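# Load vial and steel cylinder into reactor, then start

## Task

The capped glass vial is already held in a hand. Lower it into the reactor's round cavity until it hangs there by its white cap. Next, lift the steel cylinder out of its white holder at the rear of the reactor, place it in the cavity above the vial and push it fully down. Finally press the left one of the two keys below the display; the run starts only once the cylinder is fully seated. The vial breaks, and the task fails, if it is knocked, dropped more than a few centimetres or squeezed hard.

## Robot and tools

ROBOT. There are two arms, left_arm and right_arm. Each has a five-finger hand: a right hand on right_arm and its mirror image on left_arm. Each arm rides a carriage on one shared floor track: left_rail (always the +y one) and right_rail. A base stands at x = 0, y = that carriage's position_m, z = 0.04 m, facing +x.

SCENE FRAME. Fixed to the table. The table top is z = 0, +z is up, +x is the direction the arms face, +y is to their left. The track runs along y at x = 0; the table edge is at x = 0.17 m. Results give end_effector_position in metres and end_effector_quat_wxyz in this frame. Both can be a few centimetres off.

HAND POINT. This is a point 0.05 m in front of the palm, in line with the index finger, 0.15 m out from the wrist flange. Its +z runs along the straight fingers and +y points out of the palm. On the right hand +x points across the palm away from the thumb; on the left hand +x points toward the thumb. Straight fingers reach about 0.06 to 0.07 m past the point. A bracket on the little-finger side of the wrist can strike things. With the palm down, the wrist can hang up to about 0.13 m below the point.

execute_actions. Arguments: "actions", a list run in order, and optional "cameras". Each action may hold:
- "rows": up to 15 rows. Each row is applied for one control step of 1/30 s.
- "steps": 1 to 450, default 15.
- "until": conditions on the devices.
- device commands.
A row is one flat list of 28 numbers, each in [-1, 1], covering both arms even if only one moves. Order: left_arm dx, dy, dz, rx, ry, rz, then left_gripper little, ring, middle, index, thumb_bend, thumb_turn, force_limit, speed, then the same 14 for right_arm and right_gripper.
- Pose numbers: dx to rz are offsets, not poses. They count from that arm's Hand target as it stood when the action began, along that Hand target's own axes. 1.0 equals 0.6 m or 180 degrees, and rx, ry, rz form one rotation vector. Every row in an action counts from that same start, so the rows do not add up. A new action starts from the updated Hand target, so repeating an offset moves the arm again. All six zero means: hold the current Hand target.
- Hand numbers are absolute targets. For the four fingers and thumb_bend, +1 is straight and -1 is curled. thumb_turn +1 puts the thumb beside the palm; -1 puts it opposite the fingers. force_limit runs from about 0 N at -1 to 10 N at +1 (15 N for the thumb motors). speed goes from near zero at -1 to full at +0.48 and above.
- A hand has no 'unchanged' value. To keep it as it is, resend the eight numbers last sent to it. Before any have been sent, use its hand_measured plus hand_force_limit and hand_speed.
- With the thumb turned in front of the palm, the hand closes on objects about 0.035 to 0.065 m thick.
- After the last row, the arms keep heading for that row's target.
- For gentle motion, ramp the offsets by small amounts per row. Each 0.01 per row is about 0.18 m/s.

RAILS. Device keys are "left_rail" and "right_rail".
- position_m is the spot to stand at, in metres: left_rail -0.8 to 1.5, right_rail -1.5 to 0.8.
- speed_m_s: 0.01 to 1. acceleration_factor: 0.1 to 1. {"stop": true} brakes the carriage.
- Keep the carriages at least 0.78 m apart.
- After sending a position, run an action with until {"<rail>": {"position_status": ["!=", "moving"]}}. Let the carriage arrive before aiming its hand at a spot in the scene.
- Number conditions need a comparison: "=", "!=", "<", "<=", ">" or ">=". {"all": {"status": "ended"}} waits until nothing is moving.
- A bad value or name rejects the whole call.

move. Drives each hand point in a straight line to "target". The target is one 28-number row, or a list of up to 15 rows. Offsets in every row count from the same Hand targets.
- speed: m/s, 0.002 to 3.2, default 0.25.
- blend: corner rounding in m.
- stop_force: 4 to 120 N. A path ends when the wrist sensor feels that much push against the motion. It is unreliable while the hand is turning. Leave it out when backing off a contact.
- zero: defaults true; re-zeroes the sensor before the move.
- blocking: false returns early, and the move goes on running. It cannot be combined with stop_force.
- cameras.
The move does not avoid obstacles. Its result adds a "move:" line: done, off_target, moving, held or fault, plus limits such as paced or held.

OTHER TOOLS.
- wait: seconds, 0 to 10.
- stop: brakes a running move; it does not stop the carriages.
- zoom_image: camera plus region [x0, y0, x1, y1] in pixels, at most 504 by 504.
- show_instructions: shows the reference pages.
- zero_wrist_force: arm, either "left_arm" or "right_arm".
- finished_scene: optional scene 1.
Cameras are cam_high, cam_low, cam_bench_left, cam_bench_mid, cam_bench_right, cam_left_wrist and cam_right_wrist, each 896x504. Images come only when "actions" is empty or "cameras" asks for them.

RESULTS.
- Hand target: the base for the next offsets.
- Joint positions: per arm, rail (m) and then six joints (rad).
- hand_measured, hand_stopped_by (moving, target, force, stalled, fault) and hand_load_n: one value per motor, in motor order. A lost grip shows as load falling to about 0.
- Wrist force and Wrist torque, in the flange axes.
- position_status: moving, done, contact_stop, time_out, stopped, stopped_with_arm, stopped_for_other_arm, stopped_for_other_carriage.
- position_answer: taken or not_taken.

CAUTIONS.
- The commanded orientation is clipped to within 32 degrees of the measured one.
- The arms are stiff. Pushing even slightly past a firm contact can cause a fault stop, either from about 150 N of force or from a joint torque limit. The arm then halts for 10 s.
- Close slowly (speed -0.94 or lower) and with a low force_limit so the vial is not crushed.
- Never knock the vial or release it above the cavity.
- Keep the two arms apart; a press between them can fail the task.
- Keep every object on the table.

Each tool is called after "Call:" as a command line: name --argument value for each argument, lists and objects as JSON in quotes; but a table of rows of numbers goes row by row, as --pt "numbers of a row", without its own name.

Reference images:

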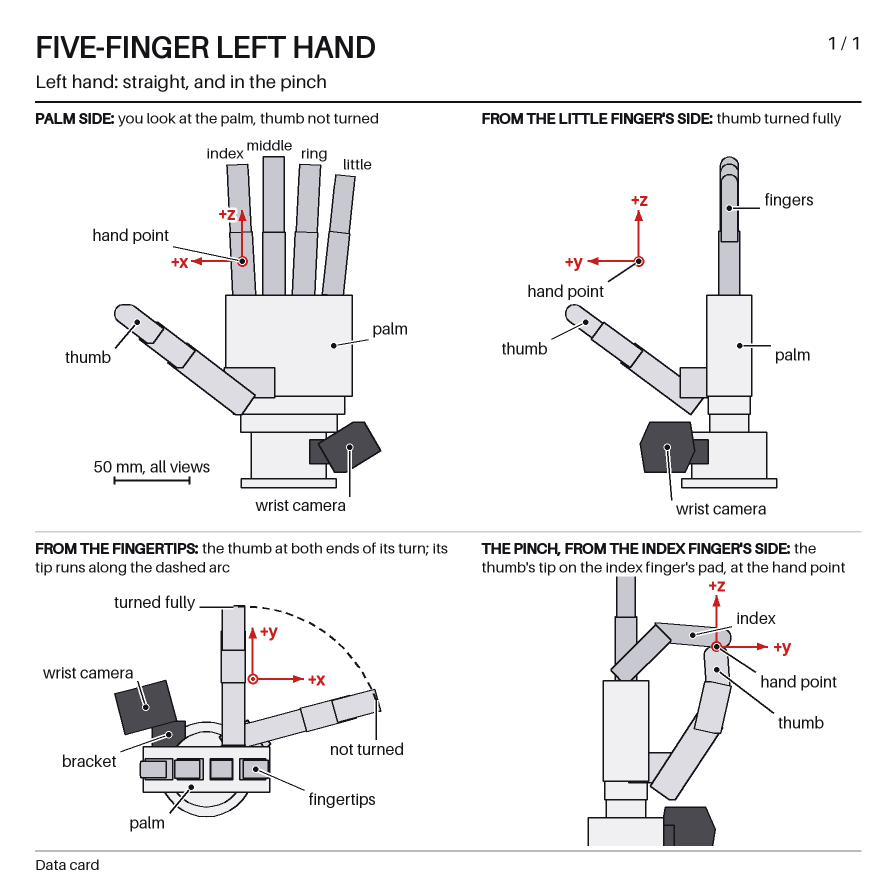

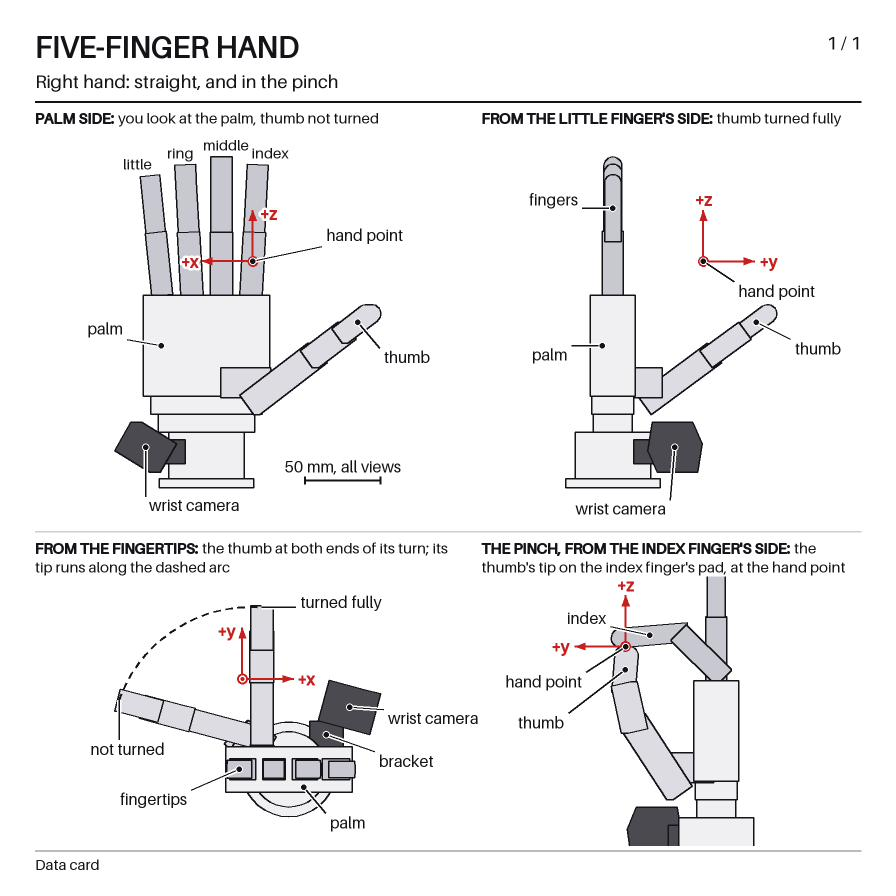

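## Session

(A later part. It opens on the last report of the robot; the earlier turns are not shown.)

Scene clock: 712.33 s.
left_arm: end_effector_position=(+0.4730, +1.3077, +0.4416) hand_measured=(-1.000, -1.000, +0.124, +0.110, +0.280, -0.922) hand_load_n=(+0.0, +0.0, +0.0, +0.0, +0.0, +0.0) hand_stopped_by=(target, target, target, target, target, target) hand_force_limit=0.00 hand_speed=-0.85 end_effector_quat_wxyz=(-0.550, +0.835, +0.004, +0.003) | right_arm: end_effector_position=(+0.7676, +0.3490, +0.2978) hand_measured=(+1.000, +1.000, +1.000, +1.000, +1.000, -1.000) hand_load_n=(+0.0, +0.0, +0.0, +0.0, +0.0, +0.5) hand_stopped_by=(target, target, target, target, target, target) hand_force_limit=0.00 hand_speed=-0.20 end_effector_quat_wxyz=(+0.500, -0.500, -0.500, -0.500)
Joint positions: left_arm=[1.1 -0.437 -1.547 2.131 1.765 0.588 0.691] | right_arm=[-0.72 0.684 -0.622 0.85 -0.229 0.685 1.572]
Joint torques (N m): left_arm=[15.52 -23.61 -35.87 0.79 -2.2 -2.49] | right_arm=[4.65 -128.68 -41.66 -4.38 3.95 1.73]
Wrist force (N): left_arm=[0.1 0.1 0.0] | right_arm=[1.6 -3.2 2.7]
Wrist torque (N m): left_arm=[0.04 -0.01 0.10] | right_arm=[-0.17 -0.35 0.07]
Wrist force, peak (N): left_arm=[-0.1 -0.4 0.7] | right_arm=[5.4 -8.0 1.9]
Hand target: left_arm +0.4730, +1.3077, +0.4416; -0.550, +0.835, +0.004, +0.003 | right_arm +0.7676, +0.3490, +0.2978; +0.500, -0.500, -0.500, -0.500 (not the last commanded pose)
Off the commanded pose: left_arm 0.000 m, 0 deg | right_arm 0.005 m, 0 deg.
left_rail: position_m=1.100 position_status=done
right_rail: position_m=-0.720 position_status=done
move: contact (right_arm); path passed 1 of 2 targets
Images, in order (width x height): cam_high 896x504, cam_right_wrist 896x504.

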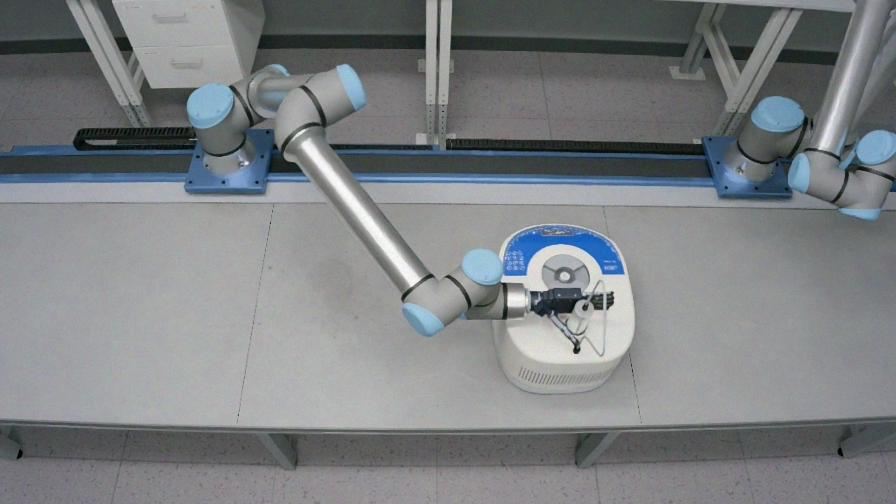

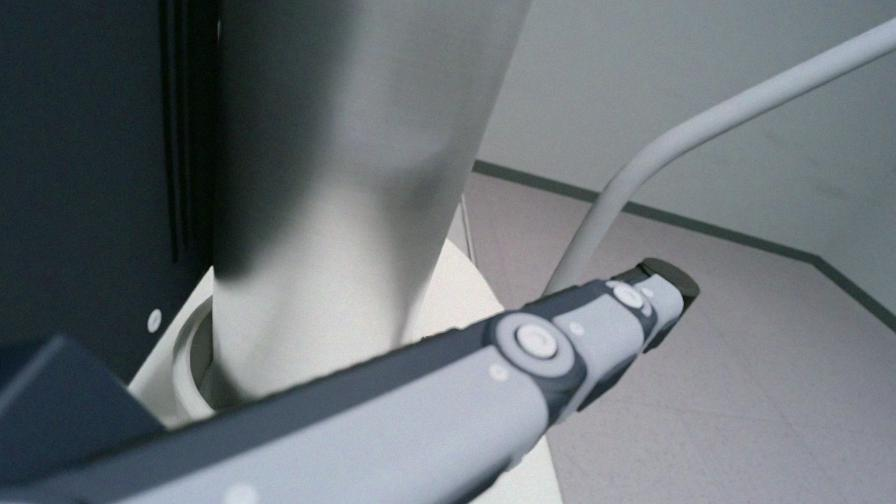

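Call:
execute_actions --actions '[{"rows": [[0,0,0,0,0,0,-1,-1,0.125,0.11,0.28,-0.922,0,-0.85, 0,0,0,0,0,0,-0.9,-0.9,-0.9,-0.9,-0.9,-1,-0.5,-0.8]], "steps": 130}]' --cameras '["cam_high", "cam_right_wrist"]'

Call:
zoom_image --camera "cam_high" --region '[530, 250, 650, 370]'

Scene clock: 733.17 s.
left_arm: end_effector_position=(+0.4730, +1.3077, +0.4416) hand_measured=(-1.000, -1.000, +0.124, +0.110, +0.280, -0.922) hand_load_n=(+0.0, +0.5, +0.0, +0.0, +0.0, +0.0) hand_stopped_by=(target, target, target, target, target, target) hand_force_limit=0.00 hand_speed=-0.85 end_effector_quat_wxyz=(-0.550, +0.835, +0.004, +0.003) | right_arm: end_effector_position=(+0.7676, +0.3490, +0.2978) hand_measured=(-0.294, -0.256, -0.220, -0.200, +0.240, -1.000) hand_load_n=(+2.0, +0.0, +0.0, +0.0, +4.0, +1.0) hand_stopped_by=(force, force, force, force, force, target) hand_force_limit=-0.50 hand_speed=-0.80 end_effector_quat_wxyz=(+0.500, -0.500, -0.500, -0.500)
Joint positions: left_arm=[1.1 -0.437 -1.547 2.131 1.765 0.588 0.691] | right_arm=[-0.72 0.684 -0.622 0.85 -0.229 0.685 1.572]
Joint torques (N m): left_arm=[13.43 -25.05 -35.47 0.58 -2 -2.45] | right_arm=[-13.95 -103.48 -41.68 0.58 3.52 -0.36]
Wrist force (N): left_arm=[0.1 -0.3 0.1] | right_arm=[3.1 -3.5 4.7]
Wrist torque (N m): left_arm=[-0.02 0.00 0.11] | right_arm=[-0.28 -0.50 0.18]
Wrist force, peak (N): left_arm=[0.4 -0.8 0.5] | right_arm=[5.0 -4.5 6.3]
Hand target: left_arm +0.4730, +1.3077, +0.4416; -0.550, +0.835, +0.004, +0.003 | right_arm +0.7676, +0.3490, +0.2978; +0.500, -0.500, -0.500, -0.500
Off the commanded pose: left_arm 0.000 m, 0 deg | right_arm 0.000 m, 0 deg.
left_rail: position_m=1.100 position_status=done
right_rail: position_m=-0.720 position_status=done
Images, in order (width x height): cam_high 896x504, cam_right_wrist 896x504.

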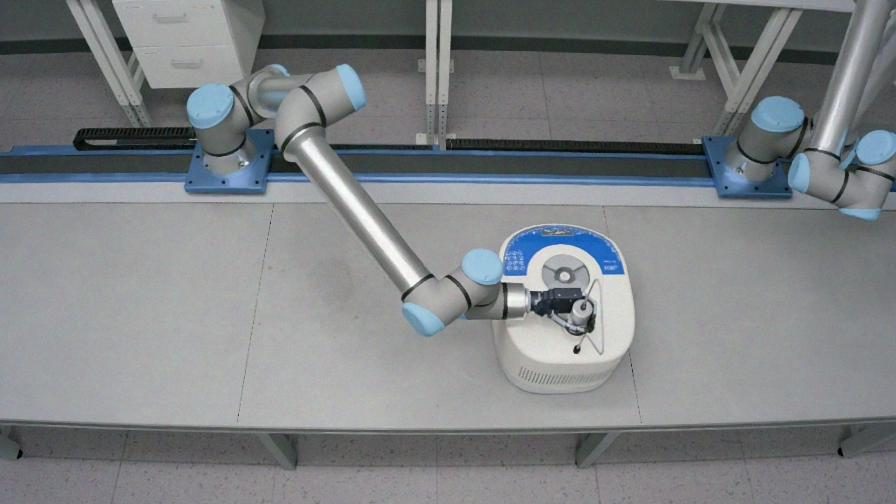

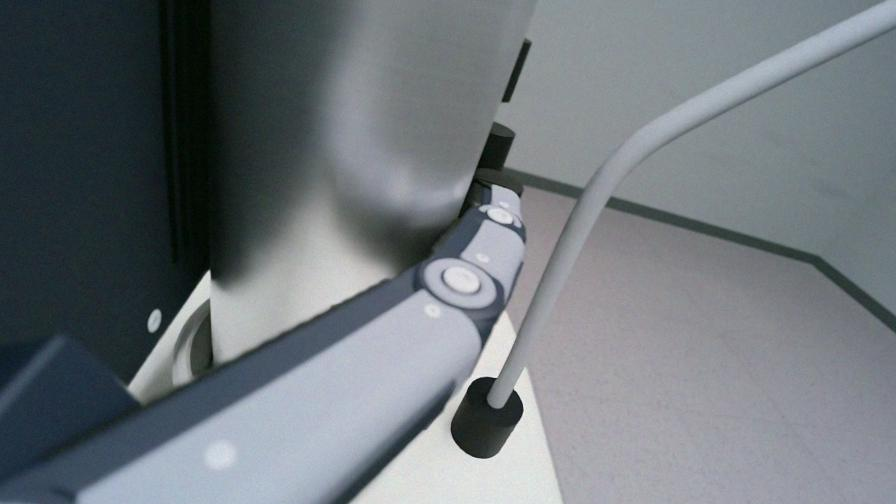

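Scaled by 4.200 from the camera's 896x504 image, which has a finer 1280x720 frame.

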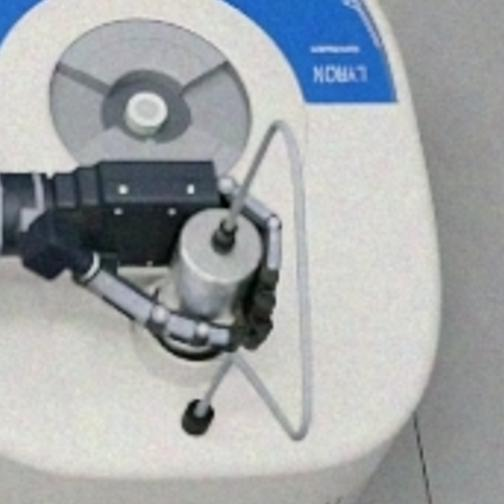

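Call:
execute_actions --actions '[{"rows": [[0,0,0,0,0,0,-1,-1,0.125,0.11,0.28,-0.922,0,-0.85, 0,0,0,0,0,0,-0.95,-0.95,-0.95,-0.95,-0.95,-1,0.2,-0.85]], "steps": 75},{"rows": [[0,0,0,0,0,0,-1,-1,0.125,0.11,0.28,-0.922,0,-0.85, 0,0,0,0,0,0,-1,-1,-1,-1,-1,-1,0.7,-0.85]], "steps": 75}]'

Scene clock: 746.17 s.
left_arm: end_effector_position=(+0.4730, +1.3077, +0.4416) hand_measured=(-1.000, -1.000, +0.124, +0.110, +0.280, -0.922) hand_load_n=(+0.0, +0.0, +0.0, +0.0, +0.0, +0.0) hand_stopped_by=(target, target, target, target, target, target) hand_force_limit=0.00 hand_speed=-0.85 end_effector_quat_wxyz=(-0.550, +0.835, +0.004, +0.003) | right_arm: end_effector_position=(+0.7676, +0.3490, +0.2978) hand_measured=(-0.344, -0.306, -0.272, -0.252, +0.226, -1.000) hand_load_n=(+9.0, +4.0, +8.5, +6.0, +12.5, +4.0) hand_stopped_by=(force, force, force, force, force, target) hand_force_limit=0.70 hand_speed=-0.85 end_effector_quat_wxyz=(+0.500, -0.500, -0.500, -0.500)
Joint positions: left_arm=[1.1 -0.437 -1.547 2.131 1.765 0.588 0.691] | right_arm=[-0.72 0.684 -0.622 0.85 -0.229 0.685 1.572]
Joint torques (N m): left_arm=[14.01 -23.13 -35.95 0.4 -1.92 -2.29] | right_arm=[-11.42 -103.56 -41.9 0.74 2.43 -0.12]
Wrist force (N): left_arm=[0.1 -0.4 0.2] | right_arm=[11.7 -8.0 6.2]
Wrist torque (N m): left_arm=[-0.03 -0.01 0.12] | right_arm=[-0.29 -0.95 0.63]
Wrist force, peak (N): left_arm=[0.0 -0.7 0.6] | right_arm=[11.8 -8.5 6.1]
Hand target: left_arm +0.4730, +1.3077, +0.4416; -0.550, +0.835, +0.004, +0.003 | right_arm +0.7676, +0.3490, +0.2978; +0.500, -0.500, -0.500, -0.500
Off the commanded pose: left_arm 0.000 m, 0 deg | right_arm 0.000 m, 0 deg.
left_rail: position_m=1.100 position_status=done
right_rail: position_m=-0.720 position_status=done

Call:
move --target '[0,0,0,0,0,0,-1,-1,0.125,0.11,0.28,-0.922,0,-0.85, 0.05,0,0,0,0,0,-1,-1,-1,-1,-1,-1,0.7,-0.85]' --speed 0.06 --cameras '["cam_high", "cam_right_wrist"]'

Call:
zoom_image --camera "cam_high" --region '[530, 250, 650, 370]'

Scene clock: 756.20 s.
left_arm: end_effector_position=(+0.4730, +1.3077, +0.4416) hand_measured=(-1.000, -1.000, +0.124, +0.110, +0.280, -0.922) hand_load_n=(+0.0, +0.0, +0.0, +0.0, +0.0, +0.0) hand_stopped_by=(target, target, target, target, target, target) hand_force_limit=0.00 hand_speed=-0.85 end_effector_quat_wxyz=(-0.550, +0.835, +0.004, +0.003) | right_arm: end_effector_position=(+0.7676, +0.3490, +0.3278) hand_measured=(-0.344, -0.306, -0.272, -0.252, +0.226, -1.000) hand_load_n=(+4.0, +0.5, +8.5, +6.5, +12.0, +5.5) hand_stopped_by=(force, force, force, force, force, target) hand_force_limit=0.70 hand_speed=-0.85 end_effector_quat_wxyz=(+0.500, -0.500, -0.500, -0.500)
Joint positions: left_arm=[1.1 -0.437 -1.547 2.131 1.765 0.588 0.691] | right_arm=[-0.72 0.684 -0.635 0.822 -0.188 0.685 1.572]
Joint torques (N m): left_arm=[12.87 -24.97 -35.57 0.65 -2.11 -2.04] | right_arm=[-13.77 -137.76 -62.08 -0.23 2.59 -2.01]
Wrist force (N): left_arm=[0.1 -0.4 0.0] | right_arm=[-6.0 -2.9 3.1]
Wrist torque (N m): left_arm=[-0.02 -0.01 0.11] | right_arm=[-0.24 -0.19 0.00]
Wrist force, peak (N): left_arm=[0.5 -0.7 0.2] | right_arm=[11.6 -8.7 6.3]
Hand target: left_arm +0.4730, +1.3077, +0.4416; -0.550, +0.835, +0.004, +0.003 | right_arm +0.7676, +0.3490, +0.3278; +0.500, -0.500, -0.500, -0.500
Off the commanded pose: left_arm 0.000 m, 0 deg | right_arm 0.000 m, 0 deg.
left_rail: position_m=1.100 position_status=done
right_rail: position_m=-0.720 position_status=done
move: done
Images, in order (width x height): cam_high 896x504, cam_right_wrist 896x504.

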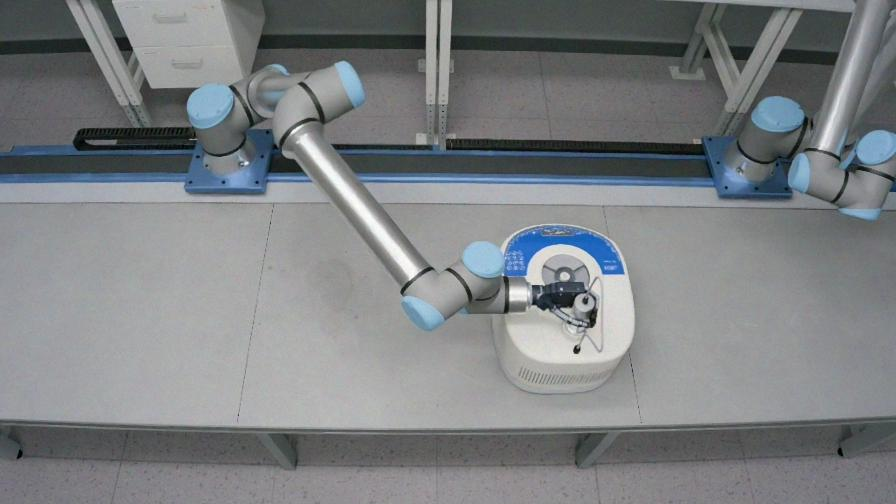

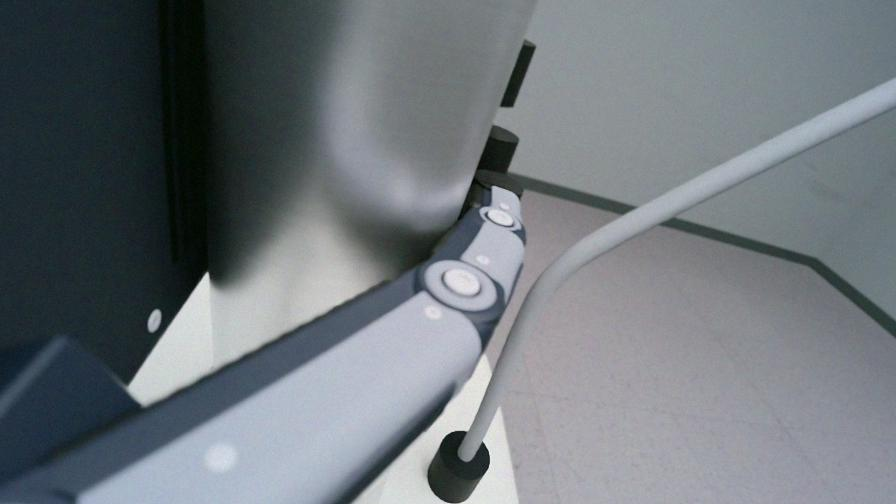

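Scaled by 4.200 from the camera's 896x504 image, which has a finer 1280x720 frame.

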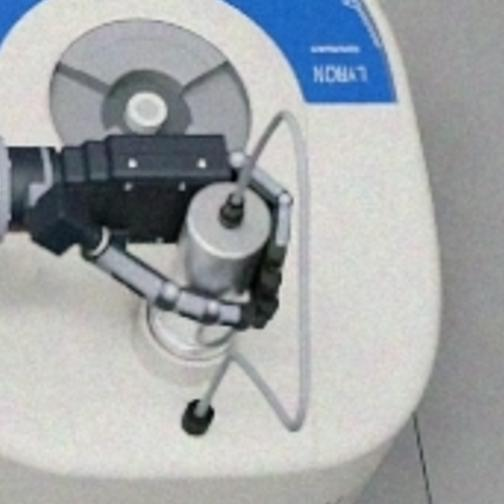

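Call:
move --target '[0,0,0,0,0,0,-1,-1,0.125,0.11,0.28,-0.922,0,-0.85, 0.09,0,0,0,0,0,-1,-1,-1,-1,-1,-1,0.7,-0.85]' --speed 0.08 --cameras '["cam_high", "cam_right_wrist", "cam_low", "cam_bench_right"]'

Call:
zoom_image --camera "cam_high" --region '[530, 250, 650, 370]'

Call:
zoom_image --camera "cam_bench_right" --region '[700, 200, 896, 360]'

Scene clock: 762.47 s.
left_arm: end_effector_position=(+0.4730, +1.3077, +0.4416) hand_measured=(-1.000, -1.000, +0.124, +0.110, +0.280, -0.922) hand_load_n=(+0.0, +0.5, +0.0, +0.0, +0.0, +0.0) hand_stopped_by=(target, target, target, target, target, target) hand_force_limit=0.00 hand_speed=-0.85 end_effector_quat_wxyz=(-0.550, +0.835, +0.004, +0.003) | right_arm: end_effector_position=(+0.7676, +0.3489, +0.3817) hand_measured=(-0.344, -0.306, -0.272, -0.252, +0.226, -1.000) hand_load_n=(+3.5, +0.0, +9.0, +6.0, +12.0, +5.0) hand_stopped_by=(force, force, force, force, force, target) hand_force_limit=0.70 hand_speed=-0.85 end_effector_quat_wxyz=(+0.500, -0.500, -0.500, -0.500)
Joint positions: left_arm=[1.1 -0.437 -1.547 2.131 1.765 0.588 0.691] | right_arm=[-0.72 0.684 -0.653 0.76 -0.108 0.685 1.572]
Joint torques (N m): left_arm=[14.19 -25.07 -35.67 0.62 -2.05 -2.2] | right_arm=[-10.26 -139.28 -61.84 -0.18 1.07 -4.44]
Wrist force (N): left_arm=[0.2 -0.3 0.3] | right_arm=[-6.2 -0.6 3.3]
Wrist torque (N m): left_arm=[-0.04 -0.02 0.12] | right_arm=[-0.22 -0.17 -0.19]
Wrist force, peak (N): left_arm=[0.2 -0.9 0.2] | right_arm=[-7.0 -2.3 3.6]
Hand target: left_arm +0.4730, +1.3077, +0.4416; -0.550, +0.835, +0.004, +0.003 | right_arm +0.7677, +0.3489, +0.3818; +0.500, -0.500, -0.500, -0.500
Off the commanded pose: left_arm 0.000 m, 0 deg | right_arm 0.000 m, 0 deg.
left_rail: position_m=1.100 position_status=done
right_rail: position_m=-0.720 position_status=done
move: done
Images, in order (width x height): cam_high 896x504, cam_low 896x504, cam_bench_right 896x504, cam_right_wrist 896x504.

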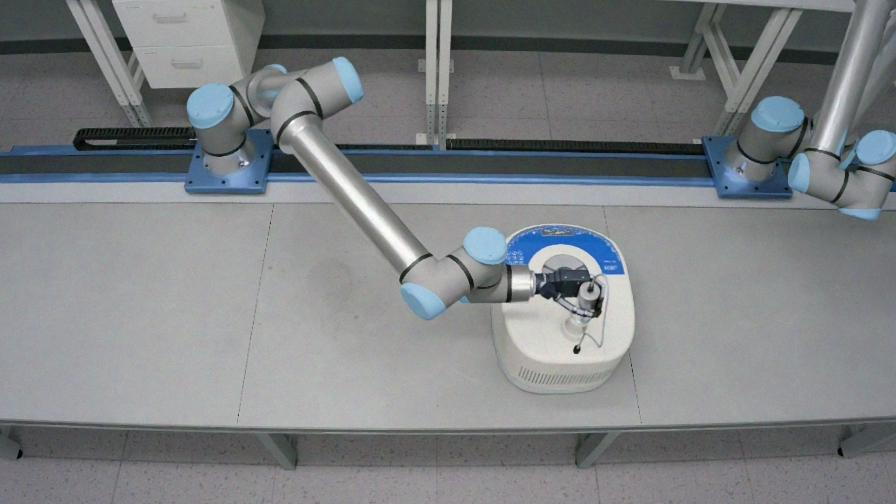

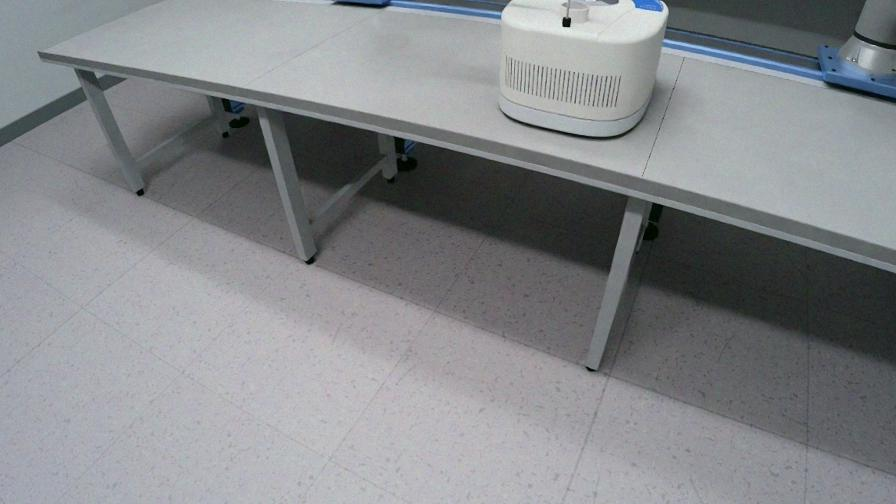

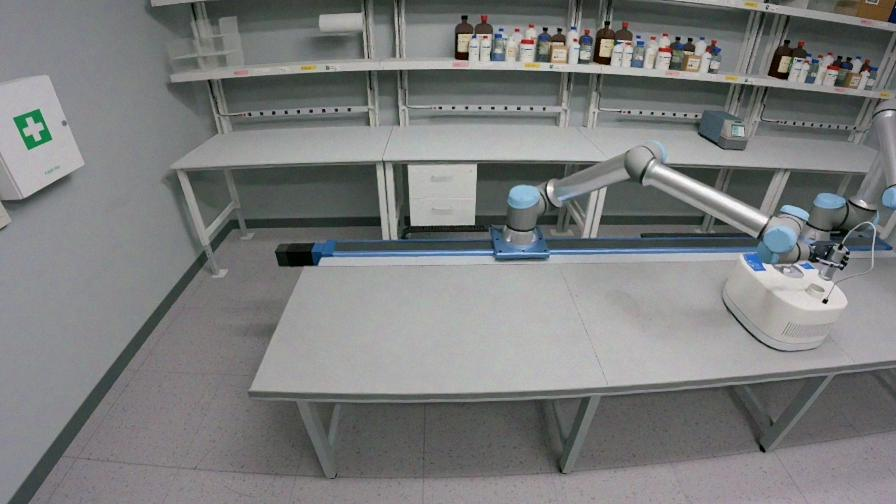

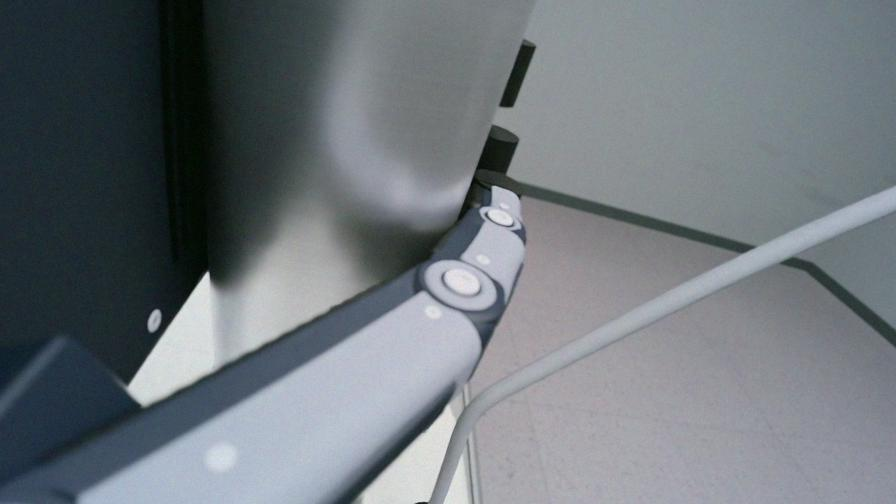

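Scaled by 4.200 from the camera's 896x504 image, which has a finer 1280x720 frame.

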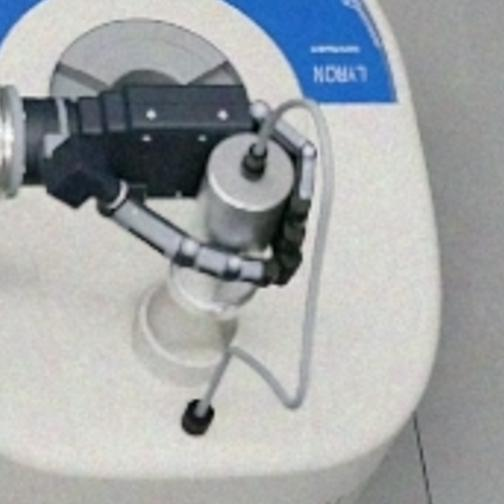

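Scaled by 2.571 from the camera's 896x504 image, which has a finer 1280x720 frame.

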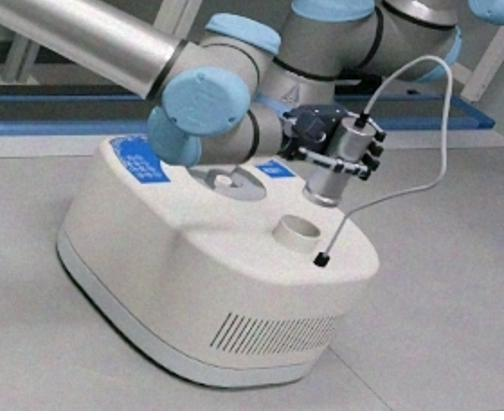

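Call:
execute_actions --actions '[]' --cameras '["cam_high","cam_bench_right","cam_bench_mid"]'

Scene clock: 779.27 s.
left_arm: end_effector_position=(+0.4730, +1.3077, +0.4416) hand_measured=(-1.000, -1.000, +0.124, +0.110, +0.280, -0.922) hand_load_n=(+0.0, +0.5, +0.0, +0.0, +0.0, +0.0) hand_stopped_by=(target, target, target, target, target, target) hand_force_limit=0.00 hand_speed=-0.85 end_effector_quat_wxyz=(-0.550, +0.835, +0.004, +0.003) | right_arm: end_effector_position=(+0.7677, +0.3489, +0.3818) hand_measured=(-0.344, -0.306, -0.272, -0.252, +0.226, -1.000) hand_load_n=(+3.0, +0.0, +9.0, +6.5, +12.0, +5.5) hand_stopped_by=(force, force, force, force, force, target) hand_force_limit=0.70 hand_speed=-0.85 end_effector_quat_wxyz=(+0.500, -0.500, -0.500, -0.500)
Joint positions: left_arm=[1.1 -0.437 -1.547 2.131 1.765 0.588 0.691] | right_arm=[-0.72 0.684 -0.653 0.76 -0.108 0.685 1.572]
Joint velocities: within noise
Joint torques (N m): left_arm=[14.22 -24.9 -35.57 0.63 -2.1 -2.02] | right_arm=[-11.19 -137.79 -61.41 0.1 -2.29 -4.5]
Wrist force (N): left_arm=[0.3 -0.5 0.5] | right_arm=[-5.9 -0.5 3.4]
Wrist torque (N m): left_arm=[-0.08 -0.04 0.13] | right_arm=[-0.22 -0.23 -0.12]
Wrist force, peak (N): left_arm=[0.3 -0.5 0.5] | right_arm=[-6.1 -0.4 3.6]
Hand target: left_arm +0.4730, +1.3077, +0.4416; -0.550, +0.835, +0.004, +0.003 | right_arm +0.7677, +0.3489, +0.3818; +0.500, -0.500, -0.500, -0.500
Off the commanded pose: left_arm 0.000 m, 0 deg | right_arm 0.000 m, 0 deg.
left_rail: position_m=1.100 position_status=done
right_rail: position_m=-0.720 position_status=done
Images, in order (width x height): cam_high 896x504, cam_bench_mid 896x504, cam_bench_right 896x504.

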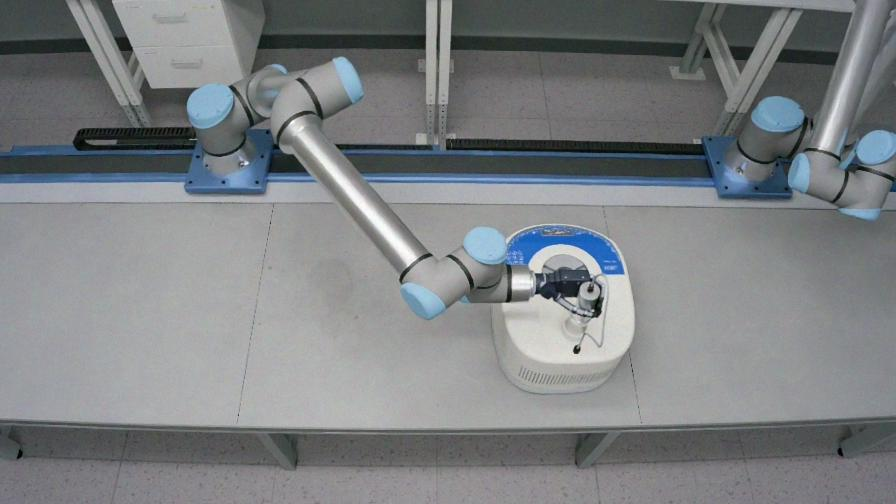

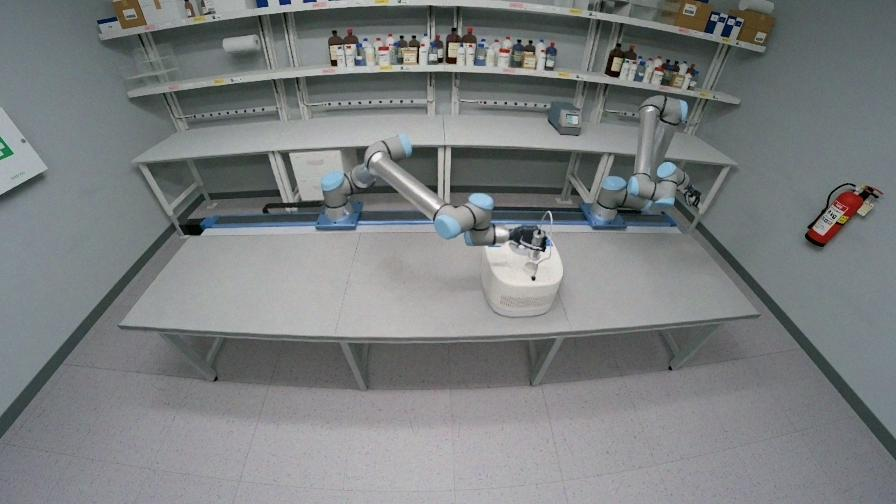

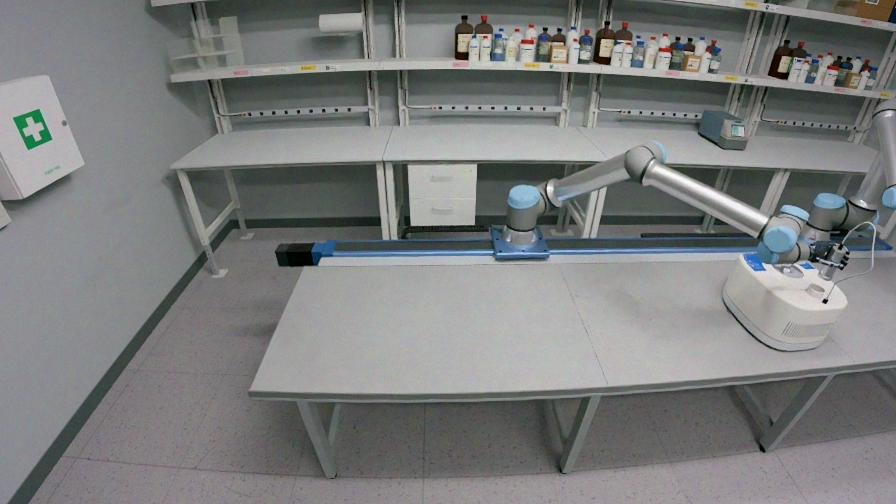

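Call:
move --pt "0 0 0 0 0 0 -1 -1 0.125 0.11 0.28 -0.922 0 -0.85 0.033 0 0 0 0 0 -1 -1 -1 -1 -1 -1 0.7 -0.85" --pt "0 0 0 0 0 0 -1 -1 0.125 0.11 0.28 -0.922 0 -0.85 0.033 -0.29 -0.005 0 0 0 -1 -1 -1 -1 -1 -1 0.7 -0.85" --speed 0.12 --blend '[0.005,0]' --cameras '["cam_high","cam_bench_right","cam_bench_mid","cam_right_wrist"]'

Call:
zoom_image --camera "cam_high" --region '[530, 230, 650, 350]'

Call:
zoom_image --camera "cam_bench_right" --region '[700, 200, 896, 360]'

Scene clock: 789.93 s.
left_arm: end_effector_position=(+0.4730, +1.3077, +0.4416) hand_measured=(-1.000, -1.000, +0.124, +0.110, +0.280, -0.922) hand_load_n=(+0.0, +0.0, +0.0, +0.0, +0.0, +0.0) hand_stopped_by=(target, target, target, target, target, target) hand_force_limit=0.00 hand_speed=-0.85 end_effector_quat_wxyz=(-0.550, +0.835, +0.004, +0.003) | right_arm: end_effector_position=(+0.5938, +0.3460, +0.4017) hand_measured=(-0.344, -0.306, -0.272, -0.252, +0.226, -1.000) hand_load_n=(+3.0, +0.0, +9.0, +6.5, +12.0, +5.5) hand_stopped_by=(force, force, force, force, force, target) hand_force_limit=0.70 hand_speed=-0.85 end_effector_quat_wxyz=(+0.500, -0.500, -0.500, -0.500)
Joint positions: left_arm=[1.1 -0.437 -1.547 2.131 1.765 0.588 0.691] | right_arm=[-0.72 0.8 -0.88 1.128 -0.249 0.8 1.572]
Joint torques (N m): left_arm=[14.46 -23.9 -35.33 0.54 -1.93 -2.1] | right_arm=[9.82 -125.26 -47.54 -5.81 3.14 3.88]
Wrist force (N): left_arm=[0.2 -0.2 0.3] | right_arm=[-5.7 -0.4 3.7]
Wrist torque (N m): left_arm=[-0.02 -0.01 0.11] | right_arm=[-0.22 -0.27 -0.16]
Wrist force, peak (N): left_arm=[0.2 -0.8 0.7] | right_arm=[-7.9 -0.3 3.2]
Hand target: left_arm +0.4730, +1.3077, +0.4416; -0.550, +0.835, +0.004, +0.003 | right_arm +0.5937, +0.3460, +0.4017; +0.500, -0.500, -0.500, -0.500
Off the commanded pose: left_arm 0.000 m, 0 deg | right_arm 0.000 m, 0 deg.
left_rail: position_m=1.100 position_status=done
right_rail: position_m=-0.720 position_status=done
move: done
Images, in order (width x height): cam_high 896x504, cam_bench_mid 896x504, cam_bench_right 896x504, cam_right_wrist 896x504.

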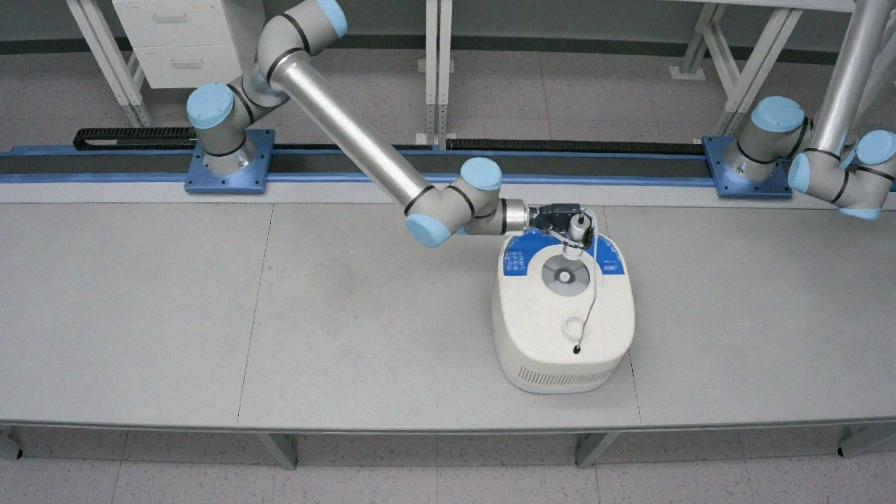

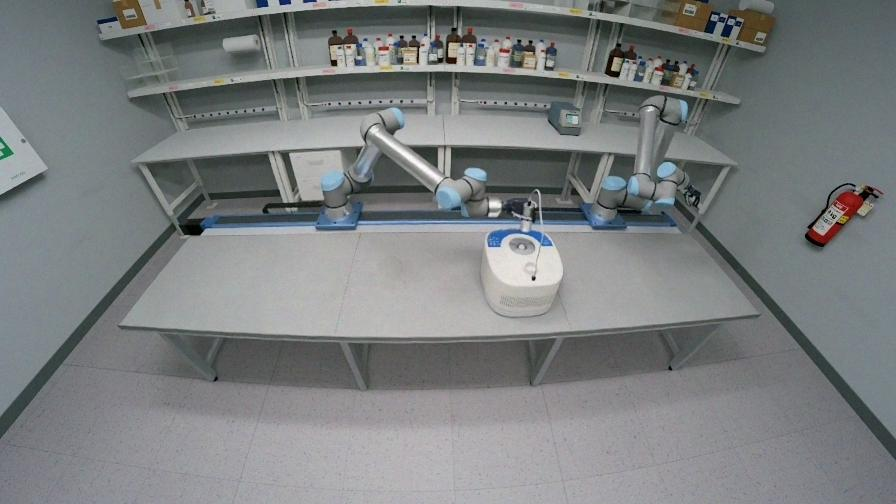

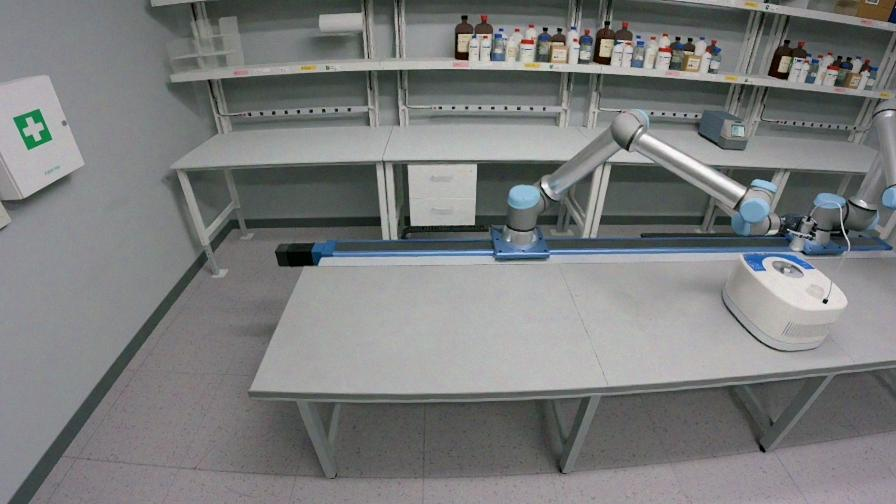

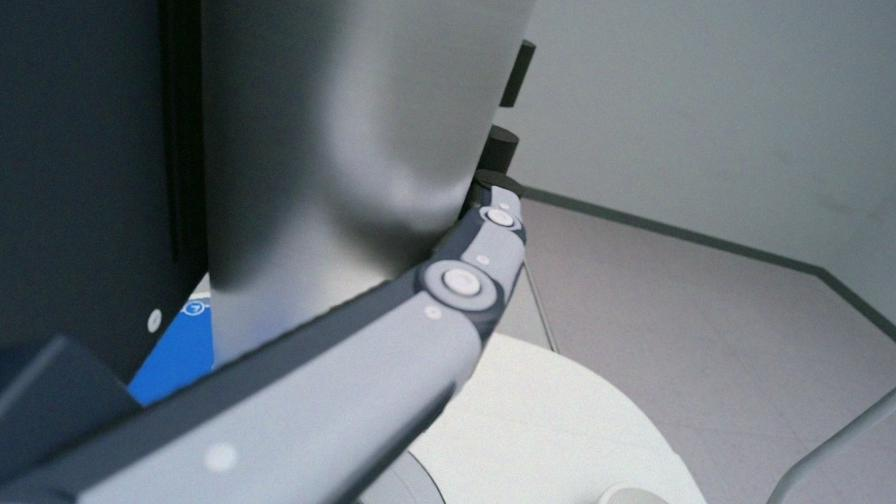

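Scaled by 4.200 from the camera's 896x504 image, which has a finer 1280x720 frame.

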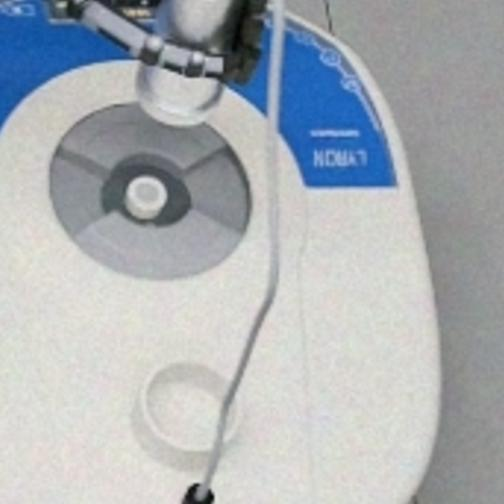

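Scaled by 2.571 from the camera's 896x504 image, which has a finer 1280x720 frame.

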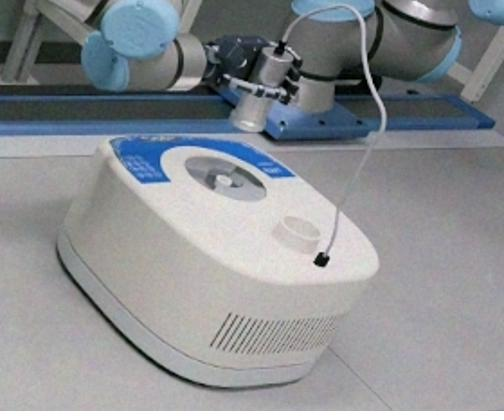

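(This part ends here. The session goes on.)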